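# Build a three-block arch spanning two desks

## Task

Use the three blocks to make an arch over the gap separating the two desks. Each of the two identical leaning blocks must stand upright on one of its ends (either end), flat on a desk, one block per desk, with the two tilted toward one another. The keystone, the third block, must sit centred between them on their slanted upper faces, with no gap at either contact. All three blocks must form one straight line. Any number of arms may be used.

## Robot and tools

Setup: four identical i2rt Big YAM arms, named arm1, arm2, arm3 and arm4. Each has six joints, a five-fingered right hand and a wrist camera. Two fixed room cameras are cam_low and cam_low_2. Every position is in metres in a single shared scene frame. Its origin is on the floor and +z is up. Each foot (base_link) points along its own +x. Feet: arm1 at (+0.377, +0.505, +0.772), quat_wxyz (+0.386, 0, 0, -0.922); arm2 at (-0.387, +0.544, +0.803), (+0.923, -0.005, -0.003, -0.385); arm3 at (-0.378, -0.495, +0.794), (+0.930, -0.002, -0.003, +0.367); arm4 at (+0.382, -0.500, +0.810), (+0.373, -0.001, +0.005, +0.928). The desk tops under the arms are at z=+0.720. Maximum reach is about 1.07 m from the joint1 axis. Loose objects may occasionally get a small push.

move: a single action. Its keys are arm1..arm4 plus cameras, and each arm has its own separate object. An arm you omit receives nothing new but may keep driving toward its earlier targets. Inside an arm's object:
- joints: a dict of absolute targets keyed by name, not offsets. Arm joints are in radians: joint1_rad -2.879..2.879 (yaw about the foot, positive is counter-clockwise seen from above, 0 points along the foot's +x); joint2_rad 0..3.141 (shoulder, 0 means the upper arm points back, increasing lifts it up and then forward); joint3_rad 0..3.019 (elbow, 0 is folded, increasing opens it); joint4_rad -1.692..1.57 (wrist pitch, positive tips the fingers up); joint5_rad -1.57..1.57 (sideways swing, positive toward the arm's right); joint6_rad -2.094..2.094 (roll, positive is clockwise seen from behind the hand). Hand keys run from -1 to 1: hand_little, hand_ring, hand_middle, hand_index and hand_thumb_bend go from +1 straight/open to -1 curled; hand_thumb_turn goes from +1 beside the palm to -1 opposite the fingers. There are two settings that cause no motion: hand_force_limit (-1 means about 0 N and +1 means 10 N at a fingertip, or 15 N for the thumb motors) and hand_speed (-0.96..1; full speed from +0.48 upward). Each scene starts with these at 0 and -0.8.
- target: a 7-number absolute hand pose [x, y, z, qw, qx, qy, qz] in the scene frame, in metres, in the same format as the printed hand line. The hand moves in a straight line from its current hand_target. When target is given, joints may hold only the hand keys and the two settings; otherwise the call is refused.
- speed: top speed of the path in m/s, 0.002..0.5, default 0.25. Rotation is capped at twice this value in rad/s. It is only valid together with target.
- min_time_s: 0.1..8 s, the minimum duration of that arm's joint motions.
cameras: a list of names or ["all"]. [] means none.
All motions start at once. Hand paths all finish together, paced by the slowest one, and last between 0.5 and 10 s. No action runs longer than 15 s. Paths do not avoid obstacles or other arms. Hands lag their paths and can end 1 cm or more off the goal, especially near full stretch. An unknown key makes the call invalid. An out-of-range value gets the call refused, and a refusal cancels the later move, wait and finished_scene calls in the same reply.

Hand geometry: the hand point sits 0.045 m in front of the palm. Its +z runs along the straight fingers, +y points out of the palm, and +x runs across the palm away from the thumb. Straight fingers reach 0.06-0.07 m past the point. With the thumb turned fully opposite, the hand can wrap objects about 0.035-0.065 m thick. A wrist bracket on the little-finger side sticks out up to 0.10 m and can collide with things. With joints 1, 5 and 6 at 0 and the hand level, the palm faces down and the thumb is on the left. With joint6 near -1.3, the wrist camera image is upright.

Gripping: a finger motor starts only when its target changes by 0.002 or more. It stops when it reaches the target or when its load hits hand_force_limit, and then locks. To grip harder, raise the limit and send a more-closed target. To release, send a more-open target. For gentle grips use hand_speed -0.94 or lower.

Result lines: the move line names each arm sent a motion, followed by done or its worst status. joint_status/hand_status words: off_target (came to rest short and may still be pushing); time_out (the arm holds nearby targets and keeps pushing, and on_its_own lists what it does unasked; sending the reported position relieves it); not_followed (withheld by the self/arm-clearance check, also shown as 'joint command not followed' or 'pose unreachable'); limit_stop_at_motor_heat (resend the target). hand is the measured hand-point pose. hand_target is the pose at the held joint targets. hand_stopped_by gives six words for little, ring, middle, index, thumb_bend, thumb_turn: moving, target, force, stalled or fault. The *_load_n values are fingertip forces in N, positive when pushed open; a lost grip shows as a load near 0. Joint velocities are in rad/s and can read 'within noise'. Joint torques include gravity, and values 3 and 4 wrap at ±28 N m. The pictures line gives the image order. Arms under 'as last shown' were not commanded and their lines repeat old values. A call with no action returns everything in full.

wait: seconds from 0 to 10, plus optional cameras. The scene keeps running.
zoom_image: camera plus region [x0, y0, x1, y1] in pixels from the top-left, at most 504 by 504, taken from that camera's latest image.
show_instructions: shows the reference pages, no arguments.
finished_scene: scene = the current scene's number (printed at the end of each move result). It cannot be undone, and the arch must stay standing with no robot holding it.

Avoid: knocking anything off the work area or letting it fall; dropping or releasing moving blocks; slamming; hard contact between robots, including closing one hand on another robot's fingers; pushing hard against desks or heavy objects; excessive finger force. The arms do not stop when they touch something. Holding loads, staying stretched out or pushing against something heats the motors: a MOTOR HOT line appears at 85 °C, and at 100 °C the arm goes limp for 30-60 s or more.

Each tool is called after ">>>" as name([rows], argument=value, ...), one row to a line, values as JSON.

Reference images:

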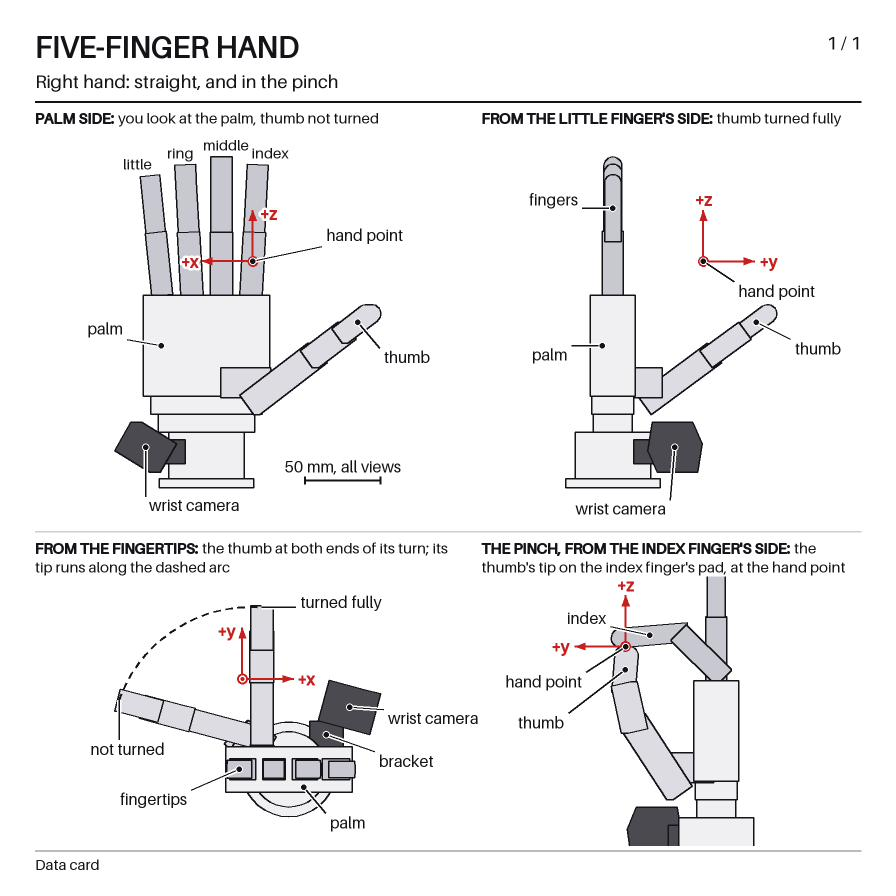

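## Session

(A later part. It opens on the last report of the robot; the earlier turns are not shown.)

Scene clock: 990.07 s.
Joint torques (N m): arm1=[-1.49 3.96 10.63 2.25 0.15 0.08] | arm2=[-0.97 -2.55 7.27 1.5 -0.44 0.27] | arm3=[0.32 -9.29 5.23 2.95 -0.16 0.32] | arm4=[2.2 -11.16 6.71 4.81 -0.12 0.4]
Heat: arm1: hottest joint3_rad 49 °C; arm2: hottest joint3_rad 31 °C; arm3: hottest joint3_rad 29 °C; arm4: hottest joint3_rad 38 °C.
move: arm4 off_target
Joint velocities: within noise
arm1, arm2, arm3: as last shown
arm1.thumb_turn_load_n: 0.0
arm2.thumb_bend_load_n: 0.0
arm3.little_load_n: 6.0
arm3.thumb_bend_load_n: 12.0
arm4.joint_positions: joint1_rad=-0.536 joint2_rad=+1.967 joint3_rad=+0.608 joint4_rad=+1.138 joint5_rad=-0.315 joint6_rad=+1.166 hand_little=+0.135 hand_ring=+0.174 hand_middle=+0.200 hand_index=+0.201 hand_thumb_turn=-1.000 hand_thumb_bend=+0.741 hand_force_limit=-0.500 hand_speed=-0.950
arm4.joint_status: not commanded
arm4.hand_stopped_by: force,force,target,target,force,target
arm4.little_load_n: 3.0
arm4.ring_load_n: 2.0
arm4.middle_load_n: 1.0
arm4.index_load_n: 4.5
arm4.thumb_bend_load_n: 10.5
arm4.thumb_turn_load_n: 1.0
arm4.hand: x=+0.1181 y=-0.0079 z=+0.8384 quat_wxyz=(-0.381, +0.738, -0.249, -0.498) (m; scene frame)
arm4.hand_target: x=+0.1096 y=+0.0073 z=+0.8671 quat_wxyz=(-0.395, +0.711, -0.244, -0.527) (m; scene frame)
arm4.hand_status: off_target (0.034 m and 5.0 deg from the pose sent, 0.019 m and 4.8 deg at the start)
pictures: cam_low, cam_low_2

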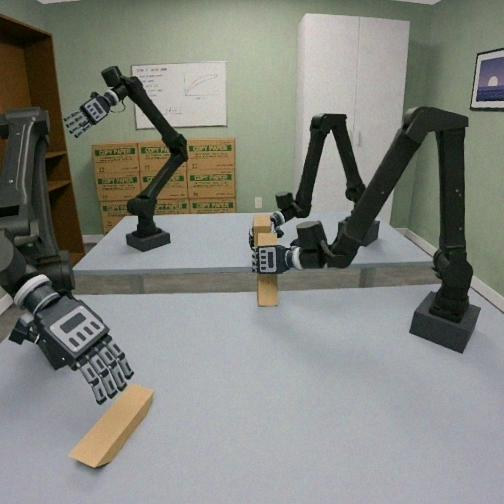

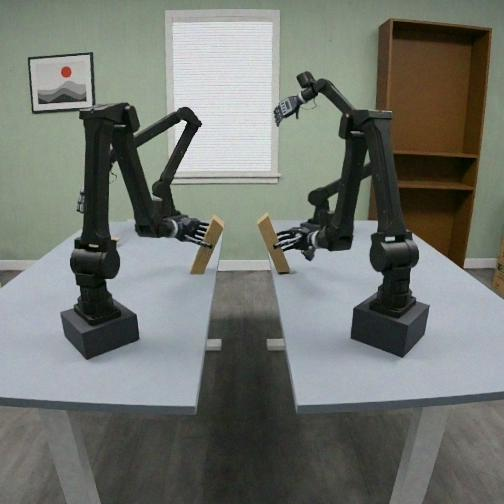

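>>> move(arm2={"target": [0.0, 0.02, 1.25, 0.0737, 0.8053, -0.5529, 0.2013], "joints": {"hand_little": 1.0, "hand_ring": 1.0, "hand_middle": 1.0, "hand_index": 1.0}, "speed": 0.25}, cameras=["arm2_cam_wrist", "cam_low_2"])

Scene clock: 1020.87 s.
Joint torques (N m): arm1=[-1.67 3.96 10.55 2.28 0.16 0.05] | arm2=[0.21 -11.99 10.39 0.59 0.22 0.03] | arm3=[0.38 -9.41 5.23 2.99 -0.16 0.33] | arm4=[2.55 -11.63 6.69 4.72 -0.11 0.41]
Heat: arm1: hottest joint3_rad 49 °C; arm2: hottest joint3_rad 31 °C; arm3: hottest joint3_rad 29 °C; arm4: hottest joint3_rad 36 °C.
move: arm2 off_target
Joint velocities: within noise
arm1, arm3, arm4: as last shown
arm2.joint_positions: joint1_rad=-0.068 joint2_rad=+2.026 joint3_rad=+2.716 joint4_rad=-1.686 joint5_rad=+0.045 joint6_rad=-1.242 hand_little=+1.000 hand_ring=+1.000 hand_middle=+1.000 hand_index=+1.000 hand_thumb_turn=-1.000 hand_thumb_bend=+1.000 hand_force_limit=+0.000 hand_speed=+0.200
arm2.joint_status: all done
arm2.hand_stopped_by: target,target,target,target,target,target
arm2.little_load_n: 0.0
arm2.ring_load_n: 0.0
arm2.middle_load_n: -0.5
arm2.index_load_n: 0.0
arm2.thumb_bend_load_n: 0.0
arm2.thumb_turn_load_n: 0.0
arm2.hand: x=-0.0067 y=+0.0225 z=+1.2448 quat_wxyz=(+0.099, +0.790, -0.540, +0.272) (m; scene frame)
arm2.hand_target: x=-0.0006 y=+0.0207 z=+1.2489 quat_wxyz=(+0.103, +0.794, -0.531, +0.278) (m; scene frame)
arm2.hand_status: off_target (0.009 m and 8.9 deg from the pose sent, 0.808 m and 125.4 deg at the start; a joint's target at an end of its range on 28 of 162 steps)
arm3.thumb_bend_load_n: 12.5
arm4.ring_load_n: 2.5
arm4.index_load_n: 4.0
arm4.thumb_bend_load_n: 11.0
pictures: arm2_cam_wrist, cam_low_2

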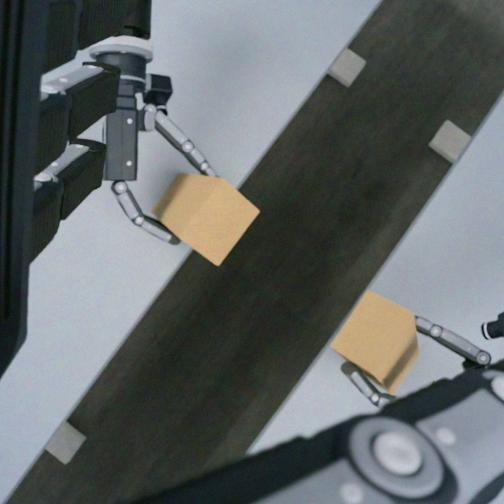

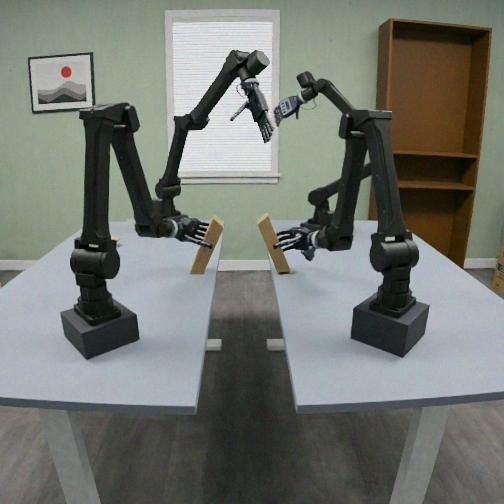

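>>> move(cameras=["arm2_cam_wrist", "cam_low_2", "cam_low"])

Scene clock: 1052.10 s.
Joint torques (N m): arm1=[-1.38 4.07 10.62 2.29 0.16 0.04] | arm2=[0.15 -12.4 10.39 0.64 0.21 0] | arm3=[0.38 -9.35 5.24 2.97 -0.17 0.33] | arm4=[2.37 -11.75 6.69 4.77 -0.14 0.41]
Heat: arm1: hottest joint3_rad 49 °C; arm2: hottest joint3_rad 31 °C; arm3: hottest joint3_rad 29 °C; arm4: hottest joint3_rad 35 °C.
Joint velocities: within noise
arm1.joint_positions: joint1_rad=-1.291 joint2_rad=+0.578 joint3_rad=+1.336 joint4_rad=-1.255 joint5_rad=+0.099 joint6_rad=-1.275 hand_little=+0.500 hand_ring=+0.500 hand_middle=+0.500 hand_index=+0.500 hand_thumb_turn=-1.000 hand_thumb_bend=+1.000 hand_force_limit=+0.000 hand_speed=+0.200
arm1.joint_status: not commanded
arm1.hand_stopped_by: target,target,target,target,target,target
arm1.little_load_n: 0.0
arm1.ring_load_n: 0.0
arm1.middle_load_n: 0.0
arm1.index_load_n: 0.0
arm1.thumb_bend_load_n: 0.0
arm1.thumb_turn_load_n: 0.5
arm1.hand: x=+0.2097 y=+0.6724 z=+1.2624 quat_wxyz=(+0.504, -0.355, -0.782, -0.094) (m; scene frame)
arm1.hand_target: x=+0.2136 y=+0.6722 z=+1.2889 quat_wxyz=(+0.532, -0.357, -0.762, -0.096) (m; scene frame)
arm1.hand_status: not commanded
arm2.joint_positions: joint1_rad=-0.068 joint2_rad=+2.026 joint3_rad=+2.716 joint4_rad=-1.686 joint5_rad=+0.045 joint6_rad=-1.242 hand_little=+1.000 hand_ring=+1.000 hand_middle=+1.000 hand_index=+1.000 hand_thumb_turn=-1.000 hand_thumb_bend=+1.000 hand_force_limit=+0.000 hand_speed=+0.200
arm2.joint_status: all done
arm2.hand_stopped_by: target,target,target,target,target,target
arm2.little_load_n: 0.0
arm2.ring_load_n: 0.0
arm2.middle_load_n: 0.0
arm2.index_load_n: 0.0
arm2.thumb_bend_load_n: 0.0
arm2.thumb_turn_load_n: 0.0
arm2.hand: x=-0.0067 y=+0.0224 z=+1.2448 quat_wxyz=(+0.100, +0.790, -0.540, +0.272) (m; scene frame)
arm2.hand_target: x=-0.0006 y=+0.0207 z=+1.2489 quat_wxyz=(+0.103, +0.794, -0.531, +0.278) (m; scene frame)
arm2.hand_status: off_target (0.009 m and 8.9 deg from the pose sent, 0.808 m and 125.4 deg at the start; a joint's target at an end of its range on 28 of 162 steps)
arm3.joint_positions: joint1_rad=+0.560 joint2_rad=+1.770 joint3_rad=+0.621 joint4_rad=+0.904 joint5_rad=+0.301 joint6_rad=-1.173 hand_little=+0.121 hand_ring=+0.168 hand_middle=+0.200 hand_index=+0.200 hand_thumb_turn=-1.000 hand_thumb_bend=+0.755 hand_force_limit=-0.600 hand_speed=-0.950
arm3.joint_status: not commanded
arm3.hand_stopped_by: force,force,target,target,force,target
arm3.little_load_n: 6.0
arm3.ring_load_n: 4.0
arm3.middle_load_n: 0.5
arm3.index_load_n: 1.0
arm3.thumb_bend_load_n: 12.5
arm3.thumb_turn_load_n: -3.0
arm3.hand: x=-0.1417 y=+0.0077 z=+0.8246 quat_wxyz=(-0.380, +0.739, +0.263, +0.490) (m; scene frame)
arm3.hand_target: x=-0.1491 y=+0.0116 z=+0.8151 quat_wxyz=(-0.388, +0.741, +0.262, +0.482) (m; scene frame)
arm3.hand_status: not commanded
arm4.joint_positions: joint1_rad=-0.536 joint2_rad=+1.967 joint3_rad=+0.608 joint4_rad=+1.138 joint5_rad=-0.315 joint6_rad=+1.166 hand_little=+0.135 hand_ring=+0.174 hand_middle=+0.200 hand_index=+0.201 hand_thumb_turn=-1.000 hand_thumb_bend=+0.741 hand_force_limit=-0.500 hand_speed=-0.950
arm4.joint_status: not commanded
arm4.hand_stopped_by: force,force,target,target,force,target
arm4.little_load_n: 3.5
arm4.ring_load_n: 2.0
arm4.middle_load_n: 1.0
arm4.index_load_n: 4.0
arm4.thumb_bend_load_n: 11.0
arm4.thumb_turn_load_n: 1.0
arm4.hand: x=+0.1181 y=-0.0079 z=+0.8384 quat_wxyz=(-0.381, +0.738, -0.249, -0.498) (m; scene frame)
arm4.hand_target: x=+0.1096 y=+0.0073 z=+0.8671 quat_wxyz=(-0.395, +0.711, -0.244, -0.527) (m; scene frame)
arm4.hand_status: not commanded
pictures: arm2_cam_wrist, cam_low, cam_low_2

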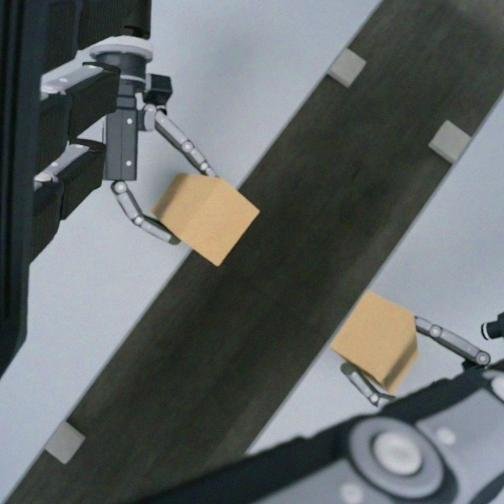

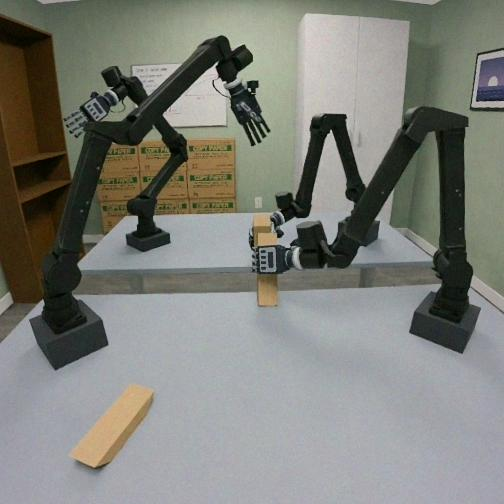

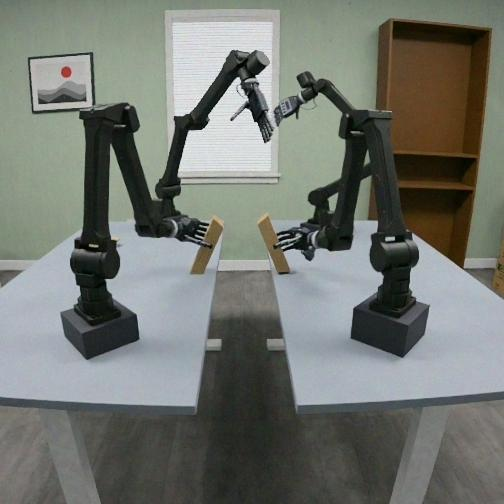

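>>> zoom_image(camera="arm2_cam_wrist", region=[130, 150, 470, 430])

>>> zoom_image(camera="cam_low", region=[210, 180, 340, 310])

>>> zoom_image(camera="cam_low_2", region=[140, 190, 340, 310])

Scaled by 1.482 from the camera's 504x504 image, which has a finer 720x720 frame.

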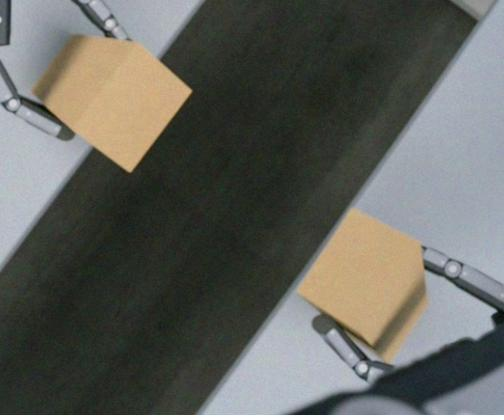

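Scaled by 3.877 from the camera's 504x504 image, which has a finer 720x720 frame.

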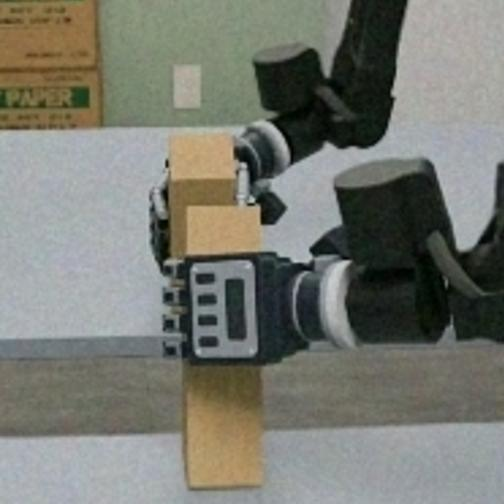

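Scaled by 2.520 from the camera's 504x504 image, which has a finer 720x720 frame.

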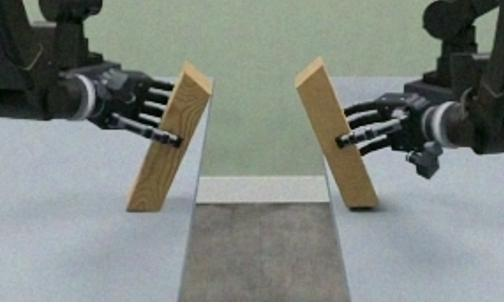

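>>> move(arm4={"target": [0.109, 0.006, 0.855, -0.3967, 0.711, -0.2448, -0.5279], "speed": 0.03}, cameras=["cam_low_2"])

>>> zoom_image(camera="cam_low_2", region=[140, 190, 340, 310])

Scene clock: 1104.87 s.
Joint torques (N m): arm1=[-1.44 4.13 10.69 2.25 0.18 0.06] | arm2=[0.38 -12.16 10.4 0.59 0.2 0.02] | arm3=[0.38 -9.23 5.24 2.99 -0.16 0.33] | arm4=[2.61 -11.34 6.34 4.7 -0.03 0.39]
Heat: arm1: hottest joint3_rad 50 °C; arm2: hottest joint3_rad 33 °C; arm3: hottest joint3_rad 29 °C; arm4: hottest joint3_rad 35 °C.
move: arm4 off_target
Joint velocities: within noise
arm1, arm2, arm3: as last shown
arm1.thumb_turn_load_n: 0.0
arm3.index_load_n: 1.5
arm4.joint_positions: joint1_rad=-0.536 joint2_rad=+2.001 joint3_rad=+0.609 joint4_rad=+1.181 joint5_rad=-0.315 joint6_rad=+1.168 hand_little=+0.135 hand_ring=+0.174 hand_middle=+0.200 hand_index=+0.201 hand_thumb_turn=-1.000 hand_thumb_bend=+0.741 hand_force_limit=-0.500 hand_speed=-0.950
arm4.joint_status: not commanded
arm4.hand_stopped_by: force,force,target,target,force,target
arm4.little_load_n: 3.0
arm4.ring_load_n: 2.0
arm4.middle_load_n: 1.0
arm4.index_load_n: 4.0
arm4.thumb_bend_load_n: 10.5
arm4.thumb_turn_load_n: 1.0
arm4.hand: x=+0.1184 y=-0.0090 z=+0.8311 quat_wxyz=(-0.384, +0.736, -0.248, -0.500) (m; scene frame)
arm4.hand_target: x=+0.1095 y=+0.0046 z=+0.8552 quat_wxyz=(-0.396, +0.711, -0.244, -0.527) (m; scene frame)
arm4.hand_status: off_target (0.030 m and 4.5 deg from the pose sent, 0.023 m and 5.0 deg at the start)
pictures: cam_low_2

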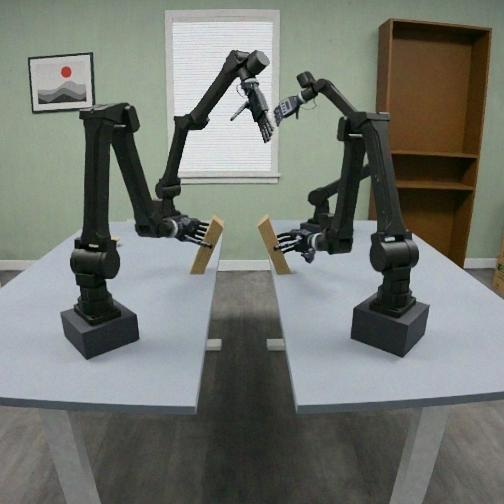

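Scaled by 2.520 from the camera's 504x504 image, which has a finer 720x720 frame.

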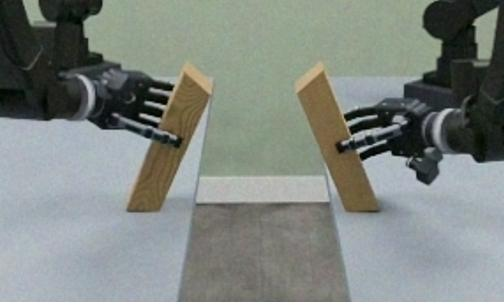

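>>> move(arm4={"target": [0.109, 0.006, 0.843, -0.3967, 0.711, -0.2448, -0.5279], "speed": 0.03}, arm2={"joints": {"hand_little": 0.5, "hand_ring": 0.5, "hand_middle": 0.5, "hand_index": 0.5}, "target": [-0.45, 0.25, 1.10, -0.0835, 0.1639, 0.8759, -0.4462], "speed": 0.4}, cameras=["arm2_cam_wrist"])

Scene clock: 1114.87 s.
Joint torques (N m): arm1=[-1.79 3.96 10.63 2.21 0.16 0.07] | arm2=[-0.85 0.73 8.06 1.42 0 0.28] | arm3=[0.26 -9.23 5.24 2.92 -0.17 0.32] | arm4=[2.26 -10.46 5.82 4.19 0.02 0.2]
Heat: arm1: hottest joint3_rad 50 °C; arm2: hottest joint3_rad 33 °C; arm3: hottest joint3_rad 29 °C; arm4: hottest joint3_rad 35 °C.
move: arm2 done; arm4 off_target
Joint velocities: within noise
arm1, arm3: as last shown
arm2.joint_positions: joint1_rad=-1.030 joint2_rad=+0.623 joint3_rad=+0.885 joint4_rad=-0.903 joint5_rad=+0.094 joint6_rad=+0.046 hand_little=+0.500 hand_ring=+0.500 hand_middle=+0.500 hand_index=+0.500 hand_thumb_turn=-1.000 hand_thumb_bend=+1.000 hand_force_limit=+0.000 hand_speed=+0.200
arm2.joint_status: all done
arm2.hand_stopped_by: target,target,target,target,target,target
arm2.little_load_n: 0.0
arm2.ring_load_n: 0.0
arm2.middle_load_n: 0.0
arm2.index_load_n: 0.0
arm2.thumb_bend_load_n: 0.0
arm2.thumb_turn_load_n: 0.0
arm2.hand: x=-0.4481 y=+0.2488 z=+1.1037 quat_wxyz=(+0.086, -0.153, -0.877, +0.447) (m; scene frame)
arm2.hand_target: x=-0.4500 y=+0.2500 z=+1.1001 quat_wxyz=(+0.084, -0.164, -0.876, +0.446) (m; scene frame)
arm2.hand_status: done (0.004 m and 1.3 deg from the pose sent, 0.519 m and 123.5 deg at the start)
arm3.index_load_n: 1.0
arm4.joint_positions: joint1_rad=-0.536 joint2_rad=+2.032 joint3_rad=+0.621 joint4_rad=+1.227 joint5_rad=-0.315 joint6_rad=+1.186 hand_little=+0.135 hand_ring=+0.173 hand_middle=+0.200 hand_index=+0.201 hand_thumb_turn=-1.000 hand_thumb_bend=+0.741 hand_force_limit=-0.500 hand_speed=-0.950
arm4.joint_status: not commanded
arm4.hand_stopped_by: force,force,target,target,force,target
arm4.little_load_n: 1.5
arm4.ring_load_n: 1.5
arm4.middle_load_n: 1.5
arm4.index_load_n: 5.0
arm4.thumb_bend_load_n: 10.5
arm4.thumb_turn_load_n: 2.5
arm4.hand: x=+0.1174 y=-0.0053 z=+0.8304 quat_wxyz=(-0.388, +0.727, -0.249, -0.509) (m; scene frame)
arm4.hand_target: x=+0.1092 y=+0.0051 z=+0.8432 quat_wxyz=(-0.396, +0.711, -0.244, -0.527) (m; scene frame)
arm4.hand_status: off_target (0.019 m and 3.0 deg from the pose sent, 0.021 m and 4.5 deg at the start)
pictures: arm2_cam_wrist

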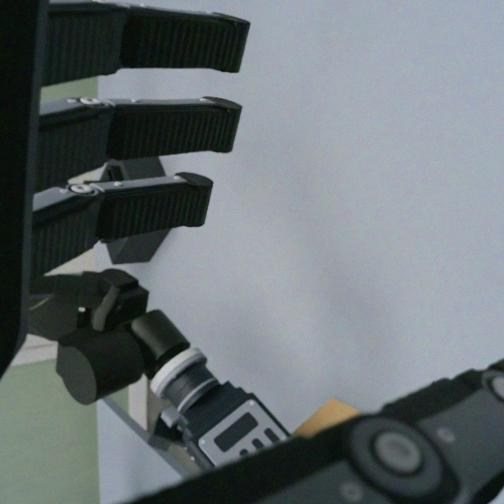

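>>> move(arm2={"target": [-0.667, 0.321, 0.90, -0.0835, 0.1639, 0.8759, -0.4462], "speed": 0.3}, cameras=["arm2_cam_wrist"])

Scene clock: 1119.60 s.
Joint torques (N m): arm1=[-1.55 4.13 10.71 2.28 0.18 0.08] | arm2=[-0.62 -1.85 8.84 1.44 -0.44 0.05] | arm3=[0.21 -9.29 5.22 2.97 -0.17 0.32] | arm4=[2.14 -10.87 5.86 4.16 0.04 0.2]
Heat: arm1: hottest joint3_rad 50 °C; arm2: hottest joint3_rad 33 °C; arm3: hottest joint3_rad 29 °C; arm4: hottest joint3_rad 35 °C.
move: arm2 done
Joint velocities: within noise
arm1, arm3, arm4: as last shown
arm1.thumb_turn_load_n: 0.5
arm2.joint_positions: joint1_rad=-1.976 joint2_rad=+1.050 joint3_rad=+0.556 joint4_rad=-0.354 joint5_rad=-0.630 joint6_rad=-0.570 hand_little=+0.500 hand_ring=+0.500 hand_middle=+0.500 hand_index=+0.500 hand_thumb_turn=-1.000 hand_thumb_bend=+1.000 hand_force_limit=+0.000 hand_speed=+0.200
arm2.joint_status: not commanded
arm2.hand_stopped_by: target,target,target,target,target,target
arm2.little_load_n: 0.0
arm2.ring_load_n: 0.0
arm2.middle_load_n: 0.0
arm2.index_load_n: 0.0
arm2.thumb_bend_load_n: 0.0
arm2.thumb_turn_load_n: 0.0
arm2.hand: x=-0.6571 y=+0.3217 z=+0.8966 quat_wxyz=(+0.074, -0.170, -0.877, +0.442) (m; scene frame)
arm2.hand_target: x=-0.6668 y=+0.3212 z=+0.9001 quat_wxyz=(+0.084, -0.164, -0.876, +0.446) (m; scene frame)
arm2.hand_status: done (0.010 m and 1.4 deg from the pose sent, 0.308 m and 1.3 deg at the start)
arm3.index_load_n: 1.5
arm4.middle_load_n: 1.0
pictures: arm2_cam_wrist

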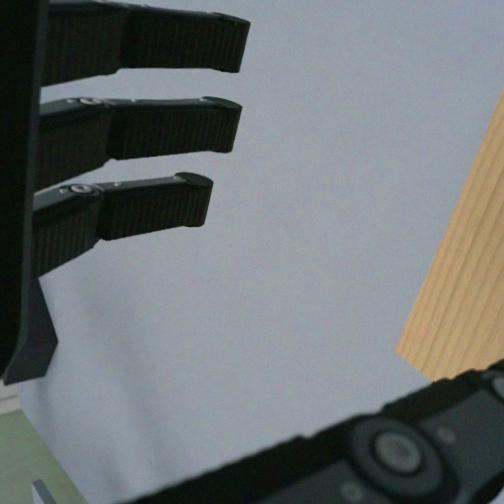

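>>> move(arm2={"target": [-0.680, 0.332, 0.835, -0.0835, 0.1639, 0.8759, -0.4462], "speed": 0.2}, cameras=["arm2_cam_wrist"])

Scene clock: 1148.67 s.
Joint torques (N m): arm1=[-1.73 4.13 10.69 2.26 0.15 0.06] | arm2=[-0.91 -2.73 6.53 1.35 -0.46 0.04] | arm3=[0.38 -9.29 5.2 2.92 -0.17 0.32] | arm4=[2.43 -10.75 5.83 4.22 0.04 0.23]
Heat: arm1: hottest joint3_rad 50 °C; arm2: hottest joint3_rad 33 °C; arm3: hottest joint3_rad 29 °C; arm4: hottest joint3_rad 35 °C.
move: arm2 done
Joint velocities: within noise
arm1, arm3, arm4: as last shown
arm1.thumb_turn_load_n: 0.0
arm2.joint_positions: joint1_rad=-2.025 joint2_rad=+1.229 joint3_rad=+0.498 joint4_rad=-0.127 joint5_rad=-0.665 joint6_rad=-0.621 hand_little=+0.500 hand_ring=+0.500 hand_middle=+0.500 hand_index=+0.500 hand_thumb_turn=-1.000 hand_thumb_bend=+1.000 hand_force_limit=+0.000 hand_speed=+0.200
arm2.joint_status: not commanded
arm2.hand_stopped_by: target,target,target,target,target,target
arm2.little_load_n: 0.0
arm2.ring_load_n: 0.0
arm2.middle_load_n: 0.0
arm2.index_load_n: 0.0
arm2.thumb_bend_load_n: 0.0
arm2.thumb_turn_load_n: 0.0
arm2.hand: x=-0.6779 y=+0.3281 z=+0.8404 quat_wxyz=(+0.081, -0.164, -0.875, +0.447) (m; scene frame)
arm2.hand_target: x=-0.6798 y=+0.3320 z=+0.8351 quat_wxyz=(+0.083, -0.164, -0.876, +0.446) (m; scene frame)
arm2.hand_status: done (0.007 m and 0.3 deg from the pose sent, 0.066 m and 1.4 deg at the start)
arm3.little_load_n: 5.5
arm3.thumb_bend_load_n: 12.0
arm4.thumb_bend_load_n: 10.0
pictures: arm2_cam_wrist

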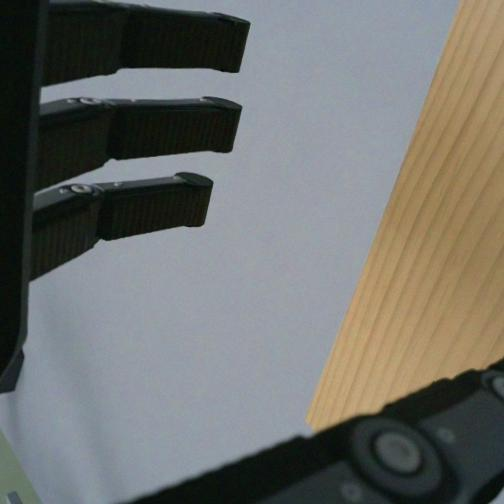

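>>> move(arm2={"target": [-0.662, 0.340, 0.822, -0.0835, 0.1639, 0.8759, -0.4462], "speed": 0.2}, cameras=["arm2_cam_wrist", "cam_low", "cam_low_2"])

Scene clock: 1172.47 s.
Joint torques (N m): arm1=[-1.55 4.31 10.65 2.18 0.16 0.08] | arm2=[-1.14 -4.13 5.98 1.35 -0.47 0.03] | arm3=[0.32 -9.17 5.2 2.95 -0.16 0.32] | arm4=[2.43 -10.58 5.9 4.25 0.03 0.18]
Heat: arm1: hottest joint3_rad 50 °C; arm2: hottest joint3_rad 32 °C; arm3: hottest joint3_rad 29 °C; arm4: hottest joint3_rad 35 °C.
move: arm2 done
Joint velocities: within noise
arm1, arm3, arm4: as last shown
arm2.joint_positions: joint1_rad=-2.031 joint2_rad=+1.229 joint3_rad=+0.439 joint4_rad=-0.089 joint5_rad=-0.670 joint6_rad=-0.628 hand_little=+0.500 hand_ring=+0.500 hand_middle=+0.500 hand_index=+0.500 hand_thumb_turn=-1.000 hand_thumb_bend=+1.000 hand_force_limit=+0.000 hand_speed=+0.200
arm2.joint_status: not commanded
arm2.hand_stopped_by: target,target,target,target,target,target
arm2.little_load_n: 0.0
arm2.ring_load_n: 0.0
arm2.middle_load_n: -0.5
arm2.index_load_n: 0.0
arm2.thumb_bend_load_n: 0.0
arm2.thumb_turn_load_n: 0.0
arm2.hand: x=-0.6595 y=+0.3358 z=+0.8220 quat_wxyz=(+0.074, -0.167, -0.877, +0.444) (m; scene frame)
arm2.hand_target: x=-0.6620 y=+0.3399 z=+0.8220 quat_wxyz=(+0.083, -0.164, -0.876, +0.446) (m; scene frame)
arm2.hand_status: done (0.005 m and 1.2 deg from the pose sent, 0.027 m and 0.3 deg at the start)
arm3.little_load_n: 6.0
arm3.thumb_bend_load_n: 12.5
arm4.middle_load_n: 1.5
arm4.thumb_bend_load_n: 10.5
pictures: arm2_cam_wrist, cam_low, cam_low_2

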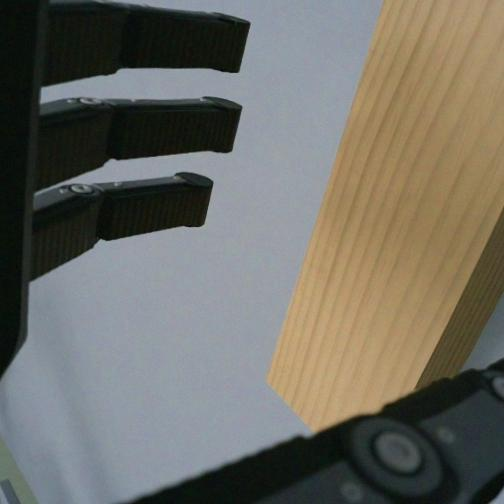

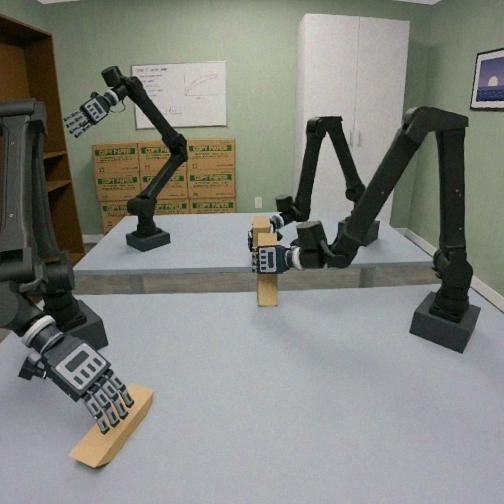

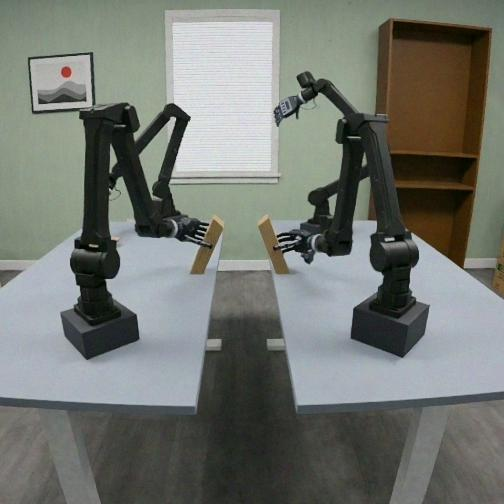

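>>> move(arm2={"target": [-0.662, 0.340, 0.765, -0.0835, 0.1639, 0.8759, -0.4462], "speed": 0.15}, cameras=["arm2_cam_wrist"])

Scene clock: 1179.63 s.
Joint torques (N m): arm1=[-1.73 4.13 10.56 2.26 0.16 0.07] | arm2=[-1.08 -3.31 4.56 1.46 -0.43 0.06] | arm3=[0.32 -9.35 5.19 2.95 -0.16 0.33] | arm4=[2.26 -10.52 5.87 4.25 0.03 0.22]
Heat: arm1: hottest joint3_rad 50 °C; arm2: hottest joint3_rad 32 °C; arm3: hottest joint3_rad 29 °C; arm4: hottest joint3_rad 35 °C.
move: arm2 done
Joint velocities: within noise
arm1, arm3, arm4: as last shown
arm2.joint_positions: joint1_rad=-2.036 joint2_rad=+1.424 joint3_rad=+0.382 joint4_rad=+0.181 joint5_rad=-0.673 joint6_rad=-0.635 hand_little=+0.500 hand_ring=+0.500 hand_middle=+0.500 hand_index=+0.500 hand_thumb_turn=-1.000 hand_thumb_bend=+1.000 hand_force_limit=+0.000 hand_speed=+0.200
arm2.joint_status: not commanded
arm2.hand_stopped_by: target,target,target,target,target,target
arm2.little_load_n: 0.0
arm2.ring_load_n: 0.0
arm2.middle_load_n: 0.0
arm2.index_load_n: 0.0
arm2.thumb_bend_load_n: 0.0
arm2.thumb_turn_load_n: 0.0
arm2.hand: x=-0.6629 y=+0.3354 z=+0.7707 quat_wxyz=(+0.083, -0.161, -0.875, +0.448) (m; scene frame)
arm2.hand_target: x=-0.6619 y=+0.3400 z=+0.7652 quat_wxyz=(+0.084, -0.164, -0.876, +0.446) (m; scene frame)
arm2.hand_status: done (0.007 m and 0.4 deg from the pose sent, 0.057 m and 1.2 deg at the start)
arm3.middle_load_n: 1.0
arm4.middle_load_n: 1.0
pictures: arm2_cam_wrist

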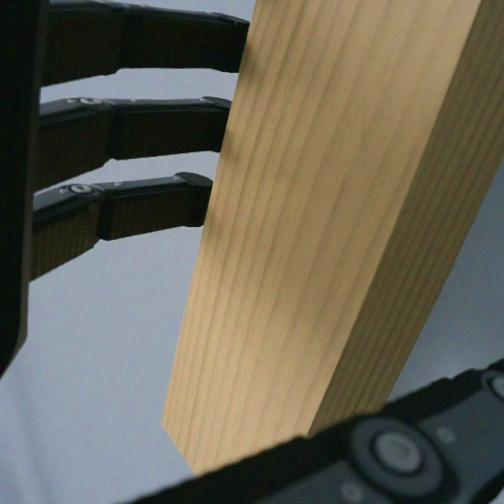

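>>> move(arm2={"target": [-0.661, 0.343, 0.755, -0.0835, 0.1639, 0.8759, -0.4462], "speed": 0.1})

>>> move(arm2={"joints": {"hand_little": 0.2, "hand_ring": 0.2, "hand_middle": 0.2, "hand_index": 0.2, "hand_speed": -0.85, "hand_force_limit": 0.0}}, cameras=["arm2_cam_wrist"])

Scene clock: 1185.57 s.
Joint torques (N m): arm1=[-1.67 4.25 10.61 2.28 0.16 0.06] | arm2=[-1.38 -3.31 4.12 1.37 -0.42 0.02] | arm3=[0.38 -9.41 5.18 3 -0.17 0.33] | arm4=[2.55 -10.46 5.89 4.27 0 0.2]
Heat: arm1: hottest joint3_rad 50 °C; arm2: hottest joint3_rad 31 °C; arm3: hottest joint3_rad 29 °C; arm4: hottest joint3_rad 35 °C.
move: arm2 done
Joint velocities: within noise
arm1, arm3, arm4: as last shown
arm1.index_load_n: 0.5
arm2.joint_positions: joint1_rad=-2.043 joint2_rad=+1.462 joint3_rad=+0.375 joint4_rad=+0.224 joint5_rad=-0.680 joint6_rad=-0.639 hand_little=+0.500 hand_ring=+0.500 hand_middle=+0.500 hand_index=+0.500 hand_thumb_turn=-1.000 hand_thumb_bend=+1.000 hand_force_limit=+0.000 hand_speed=+0.200
arm2.joint_status: not commanded
arm2.hand_stopped_by: target,target,target,target,target,target
arm2.little_load_n: 0.0
arm2.ring_load_n: 0.0
arm2.middle_load_n: 0.0
arm2.index_load_n: 0.0
arm2.thumb_bend_load_n: 0.0
arm2.thumb_turn_load_n: 0.0
arm2.hand: x=-0.6628 y=+0.3368 z=+0.7617 quat_wxyz=(+0.082, -0.162, -0.875, +0.449) (m; scene frame)
arm2.hand_target: x=-0.6607 y=+0.3429 z=+0.7552 quat_wxyz=(+0.083, -0.164, -0.876, +0.446) (m; scene frame)
arm2.hand_status: done (0.009 m and 0.5 deg from the pose sent, 0.018 m and 0.4 deg at the start)
arm3.middle_load_n: 0.5
arm3.index_load_n: 1.0
arm4.middle_load_n: 1.5
arm4.thumb_bend_load_n: 11.0
arm4.thumb_turn_load_n: 3.0
pictures: none

Scene clock: 1186.77 s.
Joint torques (N m): arm1=[-1.44 4.13 10.65 2.28 0.18 0.07] | arm2=[-1.2 -3.37 4.07 1.22 -0.26 0.02] | arm3=[0.44 -9.35 5.26 2.99 -0.16 0.32] | arm4=[2.08 -10.64 5.96 4.12 0.03 0.21]
Heat: arm1: hottest joint3_rad 50 °C; arm2: hottest joint3_rad 31 °C; arm3: hottest joint3_rad 29 °C; arm4: hottest joint3_rad 34 °C.
move: arm2 done
Joint velocities: within noise
arm1.joint_positions: joint1_rad=-1.291 joint2_rad=+0.578 joint3_rad=+1.336 joint4_rad=-1.255 joint5_rad=+0.099 joint6_rad=-1.275 hand_little=+0.500 hand_ring=+0.500 hand_middle=+0.500 hand_index=+0.500 hand_thumb_turn=-1.000 hand_thumb_bend=+1.000 hand_force_limit=+0.000 hand_speed=+0.200
arm1.joint_status: not commanded
arm1.hand_stopped_by: target,target,target,target,target,target
arm1.little_load_n: 0.0
arm1.ring_load_n: -0.5
arm1.middle_load_n: 0.0
arm1.index_load_n: 0.0
arm1.thumb_bend_load_n: 0.0
arm1.thumb_turn_load_n: 0.0
arm1.hand: x=+0.2097 y=+0.6724 z=+1.2624 quat_wxyz=(+0.504, -0.355, -0.782, -0.094) (m; scene frame)
arm1.hand_target: x=+0.2136 y=+0.6722 z=+1.2889 quat_wxyz=(+0.532, -0.357, -0.762, -0.096) (m; scene frame)
arm1.hand_status: not commanded
arm2.joint_positions: joint1_rad=-2.043 joint2_rad=+1.463 joint3_rad=+0.375 joint4_rad=+0.230 joint5_rad=-0.684 joint6_rad=-0.640 hand_little=+0.200 hand_ring=+0.200 hand_middle=+0.200 hand_index=+0.200 hand_thumb_turn=-1.000 hand_thumb_bend=+1.000 hand_force_limit=+0.000 hand_speed=-0.850
arm2.joint_status: all done
arm2.hand_stopped_by: target,target,target,target,target,target
arm2.little_load_n: 0.0
arm2.ring_load_n: 0.0
arm2.middle_load_n: 0.5
arm2.index_load_n: 0.0
arm2.thumb_bend_load_n: 0.0
arm2.thumb_turn_load_n: 0.0
arm2.hand: x=-0.6634 y=+0.3361 z=+0.7623 quat_wxyz=(+0.083, -0.160, -0.874, +0.452) (m; scene frame)
arm2.hand_target: x=-0.6608 y=+0.3429 z=+0.7552 quat_wxyz=(+0.083, -0.164, -0.876, +0.446) (m; scene frame)
arm2.hand_status: not commanded
arm3.joint_positions: joint1_rad=+0.560 joint2_rad=+1.770 joint3_rad=+0.621 joint4_rad=+0.904 joint5_rad=+0.301 joint6_rad=-1.173 hand_little=+0.121 hand_ring=+0.168 hand_middle=+0.200 hand_index=+0.200 hand_thumb_turn=-1.000 hand_thumb_bend=+0.755 hand_force_limit=-0.600 hand_speed=-0.950
arm3.joint_status: not commanded
arm3.hand_stopped_by: force,force,target,target,force,target
arm3.little_load_n: 6.0
arm3.ring_load_n: 4.0
arm3.middle_load_n: 0.5
arm3.index_load_n: 1.5
arm3.thumb_bend_load_n: 12.0
arm3.thumb_turn_load_n: -3.0
arm3.hand: x=-0.1417 y=+0.0077 z=+0.8246 quat_wxyz=(-0.380, +0.739, +0.263, +0.490) (m; scene frame)
arm3.hand_target: x=-0.1491 y=+0.0116 z=+0.8151 quat_wxyz=(-0.388, +0.741, +0.262, +0.482) (m; scene frame)
arm3.hand_status: not commanded
arm4: as last shown
arm4.thumb_bend_load_n: 10.5
arm4.thumb_turn_load_n: 2.5
pictures: arm2_cam_wrist

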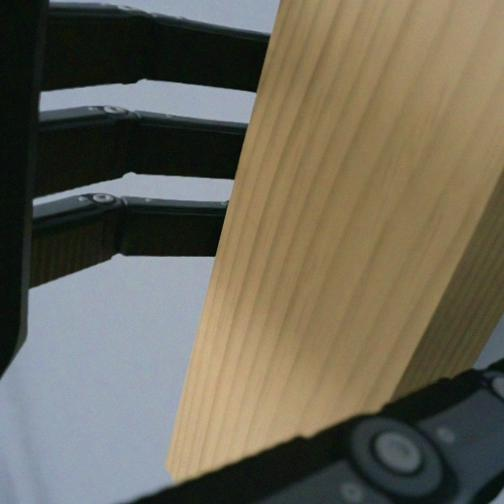

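>>> move(arm2={"joints": {"hand_thumb_bend": 0.3, "hand_speed": -0.94, "hand_force_limit": 0.3}})

>>> move(arm2={"joints": {"hand_ring": 0.05, "hand_little": 0.05, "hand_speed": -0.95, "hand_force_limit": -0.6}}, cameras=["arm2_cam_wrist"])

Scene clock: 1192.47 s.
Joint torques (N m): arm1=[-1.67 4.01 10.59 2.29 0.17 0.08] | arm2=[-0.91 -3.31 4.1 1.22 -0.24 0.04] | arm3=[0.26 -9.17 5.24 2.93 -0.16 0.32] | arm4=[2.49 -10.7 5.91 4.29 0.02 0.2]
Heat: arm1: hottest joint3_rad 50 °C; arm2: hottest joint3_rad 31 °C; arm3: hottest joint3_rad 29 °C; arm4: hottest joint3_rad 34 °C.
move: arm2 off_target
Joint velocities: within noise
arm1, arm3, arm4: as last shown
arm1.ring_load_n: 0.0
arm2.joint_positions: joint1_rad=-2.044 joint2_rad=+1.463 joint3_rad=+0.374 joint4_rad=+0.230 joint5_rad=-0.685 joint6_rad=-0.640 hand_little=+0.200 hand_ring=+0.200 hand_middle=+0.201 hand_index=+0.200 hand_thumb_turn=-1.000 hand_thumb_bend=+0.745 hand_force_limit=+0.300 hand_speed=-0.940
arm2.joint_status: hand_thumb_bend off_target (ended at +0.745, target +0.300); the others done
arm2.hand_stopped_by: target,target,target,target,force,target
arm2.little_load_n: 0.0
arm2.ring_load_n: 0.0
arm2.middle_load_n: 5.0
arm2.index_load_n: 2.0
arm2.thumb_bend_load_n: 9.5
arm2.thumb_turn_load_n: 0.5
arm2.hand: x=-0.6635 y=+0.3365 z=+0.7623 quat_wxyz=(+0.083, -0.160, -0.874, +0.452) (m; scene frame)
arm2.hand_target: x=-0.6609 y=+0.3429 z=+0.7553 quat_wxyz=(+0.083, -0.164, -0.876, +0.446) (m; scene frame)
arm2.hand_status: not commanded
arm3.thumb_bend_load_n: 12.5
arm4.middle_load_n: 1.0
pictures: none

Scene clock: 1193.23 s.
Joint torques (N m): arm1=[-1.61 4.07 10.66 2.29 0.18 0.05] | arm2=[-1.2 -3.37 4.08 1.21 -0.23 0.03] | arm3=[0.38 -9.29 5.23 2.93 -0.17 0.32] | arm4=[2.08 -10.7 5.9 4.18 0.03 0.19]
Heat: arm1: hottest joint3_rad 50 °C; arm2: hottest joint3_rad 31 °C; arm3: hottest joint3_rad 29 °C; arm4: hottest joint3_rad 34 °C.
move: arm2 off_target
Joint velocities: within noise
arm1, arm3: as last shown
arm1.thumb_bend_load_n: -0.5
arm2.joint_positions: joint1_rad=-2.044 joint2_rad=+1.463 joint3_rad=+0.374 joint4_rad=+0.230 joint5_rad=-0.685 joint6_rad=-0.640 hand_little=+0.163 hand_ring=+0.192 hand_middle=+0.201 hand_index=+0.200 hand_thumb_turn=-1.000 hand_thumb_bend=+0.745 hand_force_limit=-0.600 hand_speed=-0.950
arm2.joint_status: hand_little off_target (ended at +0.163, target +0.050); hand_ring off_target (ended at +0.192, target +0.050); the others done
arm2.hand_stopped_by: force,force,target,target,force,target
arm2.little_load_n: 2.5
arm2.ring_load_n: 1.0
arm2.middle_load_n: 4.0
arm2.index_load_n: 2.0
arm2.thumb_bend_load_n: 10.0
arm2.thumb_turn_load_n: 2.5
arm2.hand: x=-0.6635 y=+0.3365 z=+0.7623 quat_wxyz=(+0.083, -0.160, -0.874, +0.452) (m; scene frame)
arm2.hand_target: x=-0.6609 y=+0.3429 z=+0.7553 quat_wxyz=(+0.083, -0.164, -0.876, +0.446) (m; scene frame)
arm2.hand_status: not commanded
arm4.joint_positions: joint1_rad=-0.536 joint2_rad=+2.032 joint3_rad=+0.621 joint4_rad=+1.227 joint5_rad=-0.315 joint6_rad=+1.186 hand_little=+0.135 hand_ring=+0.173 hand_middle=+0.200 hand_index=+0.201 hand_thumb_turn=-1.000 hand_thumb_bend=+0.741 hand_force_limit=-0.500 hand_speed=-0.950
arm4.joint_status: not commanded
arm4.hand_stopped_by: force,force,target,target,force,target
arm4.little_load_n: 1.5
arm4.ring_load_n: 1.5
arm4.middle_load_n: 1.5
arm4.index_load_n: 5.0
arm4.thumb_bend_load_n: 10.5
arm4.thumb_turn_load_n: 2.5
arm4.hand: x=+0.1174 y=-0.0053 z=+0.8304 quat_wxyz=(-0.388, +0.727, -0.249, -0.509) (m; scene frame)
arm4.hand_target: x=+0.1092 y=+0.0051 z=+0.8432 quat_wxyz=(-0.396, +0.711, -0.244, -0.527) (m; scene frame)
arm4.hand_status: not commanded
pictures: arm2_cam_wrist

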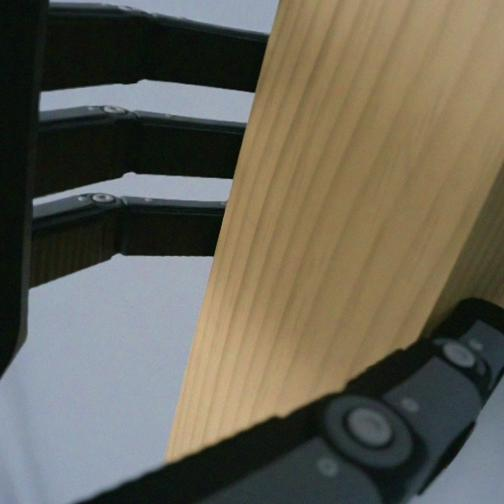

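>>> move(arm2={"target": [-0.655, 0.338, 0.92, -0.0835, 0.1639, 0.8759, -0.4462], "speed": 0.15}, cameras=["cam_low", "arm2_cam_wrist"])

Scene clock: 1231.83 s.
Joint torques (N m): arm1=[-1.49 4.19 10.67 2.28 0.16 0.05] | arm2=[0.91 -3.02 12.19 0.8 -0.41 0.23] | arm3=[0.32 -9.11 5.23 2.97 -0.16 0.33] | arm4=[2.49 -10.64 5.97 4.18 0.03 0.21]
Heat: arm1: hottest joint3_rad 50 °C; arm2: hottest joint3_rad 30 °C; arm3: hottest joint3_rad 29 °C; arm4: hottest joint3_rad 34 °C.
move: arm2 off_target
Joint velocities: within noise
arm1, arm3, arm4: as last shown
arm1.little_load_n: -0.5
arm1.middle_load_n: -0.5
arm1.thumb_bend_load_n: 0.0
arm2.joint_positions: joint1_rad=-2.036 joint2_rad=+0.984 joint3_rad=+0.515 joint4_rad=-0.458 joint5_rad=-0.661 joint6_rad=-0.633 hand_little=+0.163 hand_ring=+0.192 hand_middle=+0.201 hand_index=+0.200 hand_thumb_turn=-1.000 hand_thumb_bend=+0.745 hand_force_limit=-0.600 hand_speed=-0.950
arm2.joint_status: not commanded
arm2.hand_stopped_by: force,force,target,target,force,target
arm2.little_load_n: 2.5
arm2.ring_load_n: 0.5
arm2.middle_load_n: 4.0
arm2.index_load_n: 2.0
arm2.thumb_bend_load_n: 10.0
arm2.thumb_turn_load_n: 3.0
arm2.hand: x=-0.6345 y=+0.3483 z=+0.8889 quat_wxyz=(+0.060, -0.178, -0.883, +0.430) (m; scene frame)
arm2.hand_target: x=-0.6535 y=+0.3386 z=+0.9200 quat_wxyz=(+0.083, -0.164, -0.876, +0.446) (m; scene frame)
arm2.hand_status: off_target (0.039 m and 3.7 deg from the pose sent, 0.158 m and 0.8 deg at the start)
arm3.little_load_n: 5.5
arm4.thumb_turn_load_n: 3.0
pictures: arm2_cam_wrist, cam_low

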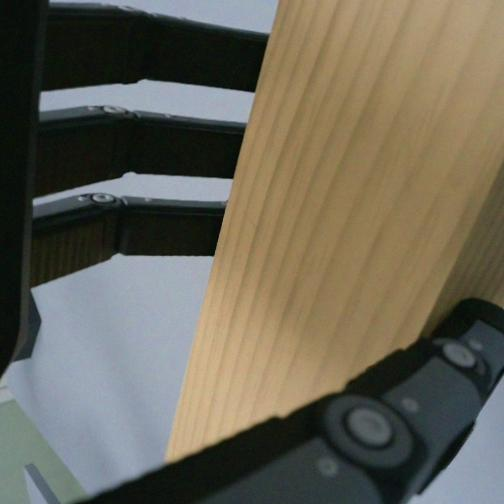

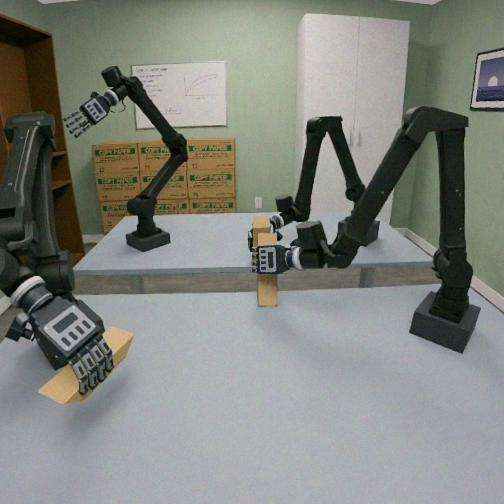

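>>> move(arm2={"target": [-0.35, 0.25, 1.10, 0, 0, 0.8911, -0.4539], "speed": 0.25}, cameras=["cam_low"])

>>> move(arm2={"target": [-0.005, 0.0, 1.09, 0, 0, 0.8911, -0.4539], "speed": 0.2}, cameras=["cam_low", "cam_low_2", "arm2_cam_wrist"])

Scene clock: 1238.83 s.
Joint torques (N m): arm1=[-1.61 4.13 10.7 2.29 0.18 0.06] | arm2=[1.2 0.85 14.06 1.09 0.18 0.3] | arm3=[0.38 -9.29 5.24 2.95 -0.17 0.33] | arm4=[2.32 -10.75 5.91 4.16 0.01 0.21]
Heat: arm1: hottest joint3_rad 50 °C; arm2: hottest joint3_rad 32 °C; arm3: hottest joint3_rad 29 °C; arm4: hottest joint3_rad 34 °C.
move: arm2 off_target
Joint velocities: within noise
arm1, arm3, arm4: as last shown
arm1.little_load_n: 0.0
arm1.middle_load_n: 0.0
arm1.index_load_n: 0.5
arm2.joint_positions: joint1_rad=-0.758 joint2_rad=+0.601 joint3_rad=+0.793 joint4_rad=-0.903 joint5_rad=+0.026 joint6_rad=+0.004 hand_little=+0.163 hand_ring=+0.192 hand_middle=+0.201 hand_index=+0.200 hand_thumb_turn=-1.000 hand_thumb_bend=+0.745 hand_force_limit=-0.600 hand_speed=-0.950
arm2.joint_status: not commanded
arm2.hand_stopped_by: force,force,target,target,force,target
arm2.little_load_n: 2.5
arm2.ring_load_n: 1.0
arm2.middle_load_n: 4.0
arm2.index_load_n: 2.0
arm2.thumb_bend_load_n: 9.5
arm2.thumb_turn_load_n: 3.0
arm2.hand: x=-0.3551 y=+0.2601 z=+1.0595 quat_wxyz=(+0.006, +0.003, -0.906, +0.423) (m; scene frame)
arm2.hand_target: x=-0.3503 y=+0.2518 z=+1.0994 quat_wxyz=(-0.001, +0.000, -0.891, +0.454) (m; scene frame)
arm2.hand_status: off_target (0.042 m and 4.0 deg from the pose sent, 0.368 m and 21.7 deg at the start)
arm3.middle_load_n: 1.0
arm4.thumb_turn_load_n: 2.5
pictures: cam_low

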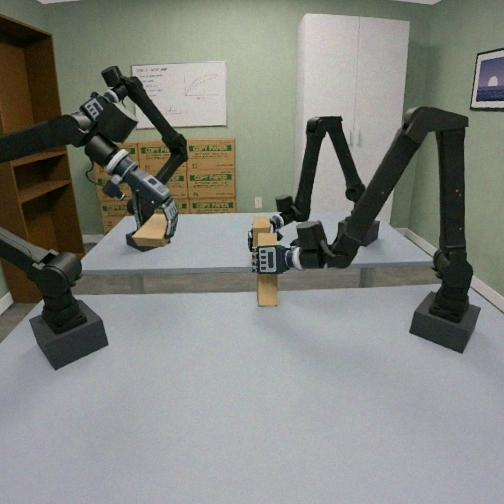

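Scene clock: 1241.97 s.
Joint torques (N m): arm1=[-1.61 3.9 10.62 2.3 0.18 0.06] | arm2=[0.67 -10.46 13.79 0.9 0.61 0.29] | arm3=[0.38 -9.35 5.23 2.96 -0.17 0.32] | arm4=[2.61 -10.52 5.94 4.15 0.02 0.2]
Heat: arm1: hottest joint3_rad 50 °C; arm2: hottest joint3_rad 32 °C; arm3: hottest joint3_rad 29 °C; arm4: hottest joint3_rad 34 °C.
move: arm2 off_target
Joint velocities: within noise
arm1, arm3, arm4: as last shown
arm1.index_load_n: 0.0
arm2.joint_positions: joint1_rad=-0.100 joint2_rad=+1.633 joint3_rad=+1.548 joint4_rad=-0.742 joint5_rad=+0.530 joint6_rad=+0.440 hand_little=+0.163 hand_ring=+0.192 hand_middle=+0.201 hand_index=+0.200 hand_thumb_turn=-1.000 hand_thumb_bend=+0.745 hand_force_limit=-0.600 hand_speed=-0.950
arm2.joint_status: not commanded
arm2.hand_stopped_by: force,force,target,target,force,target
arm2.little_load_n: 2.0
arm2.ring_load_n: 1.0
arm2.middle_load_n: 4.0
arm2.index_load_n: 2.0
arm2.thumb_bend_load_n: 9.5
arm2.thumb_turn_load_n: 3.0
arm2.hand: x=-0.0218 y=+0.0127 z=+1.0565 quat_wxyz=(+0.020, +0.013, -0.902, +0.432) (m; scene frame)
arm2.hand_target: x=-0.0064 y=+0.0019 z=+1.0899 quat_wxyz=(-0.001, +0.000, -0.891, +0.454) (m; scene frame)
arm2.hand_status: off_target (0.040 m and 3.9 deg from the pose sent, 0.437 m and 4.1 deg at the start)
arm3.little_load_n: 6.0
arm3.middle_load_n: 0.5
pictures: arm2_cam_wrist, cam_low, cam_low_2

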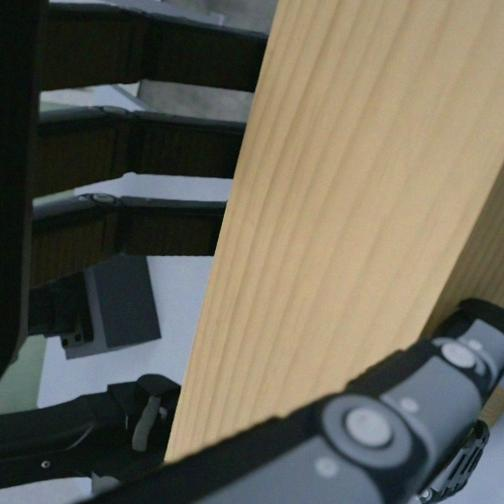

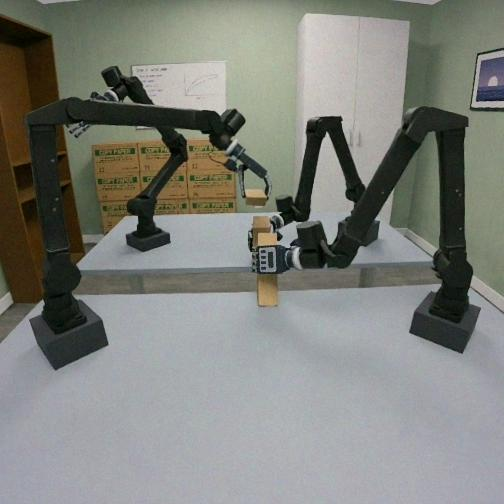

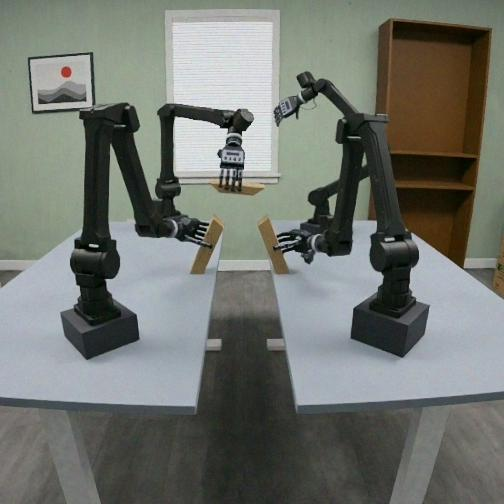

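>>> zoom_image(camera="cam_low_2", region=[150, 130, 330, 300])

>>> zoom_image(camera="cam_low", region=[210, 170, 320, 310])

Scaled by 2.800 from the camera's 504x504 image, which has a finer 720x720 frame.

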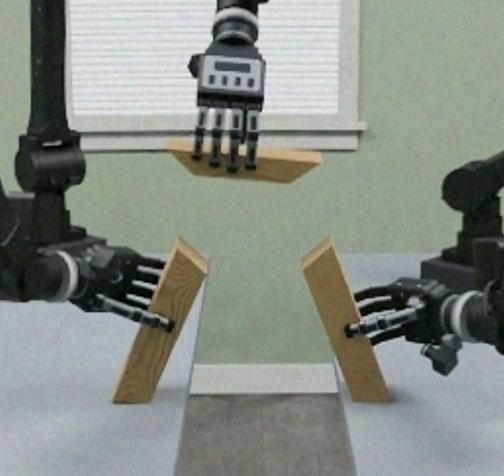

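Scaled by 3.600 from the camera's 504x504 image, which has a finer 720x720 frame.

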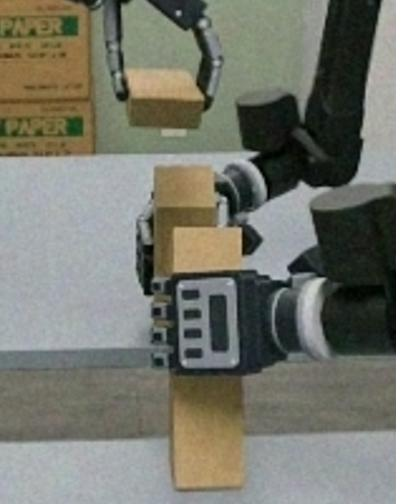

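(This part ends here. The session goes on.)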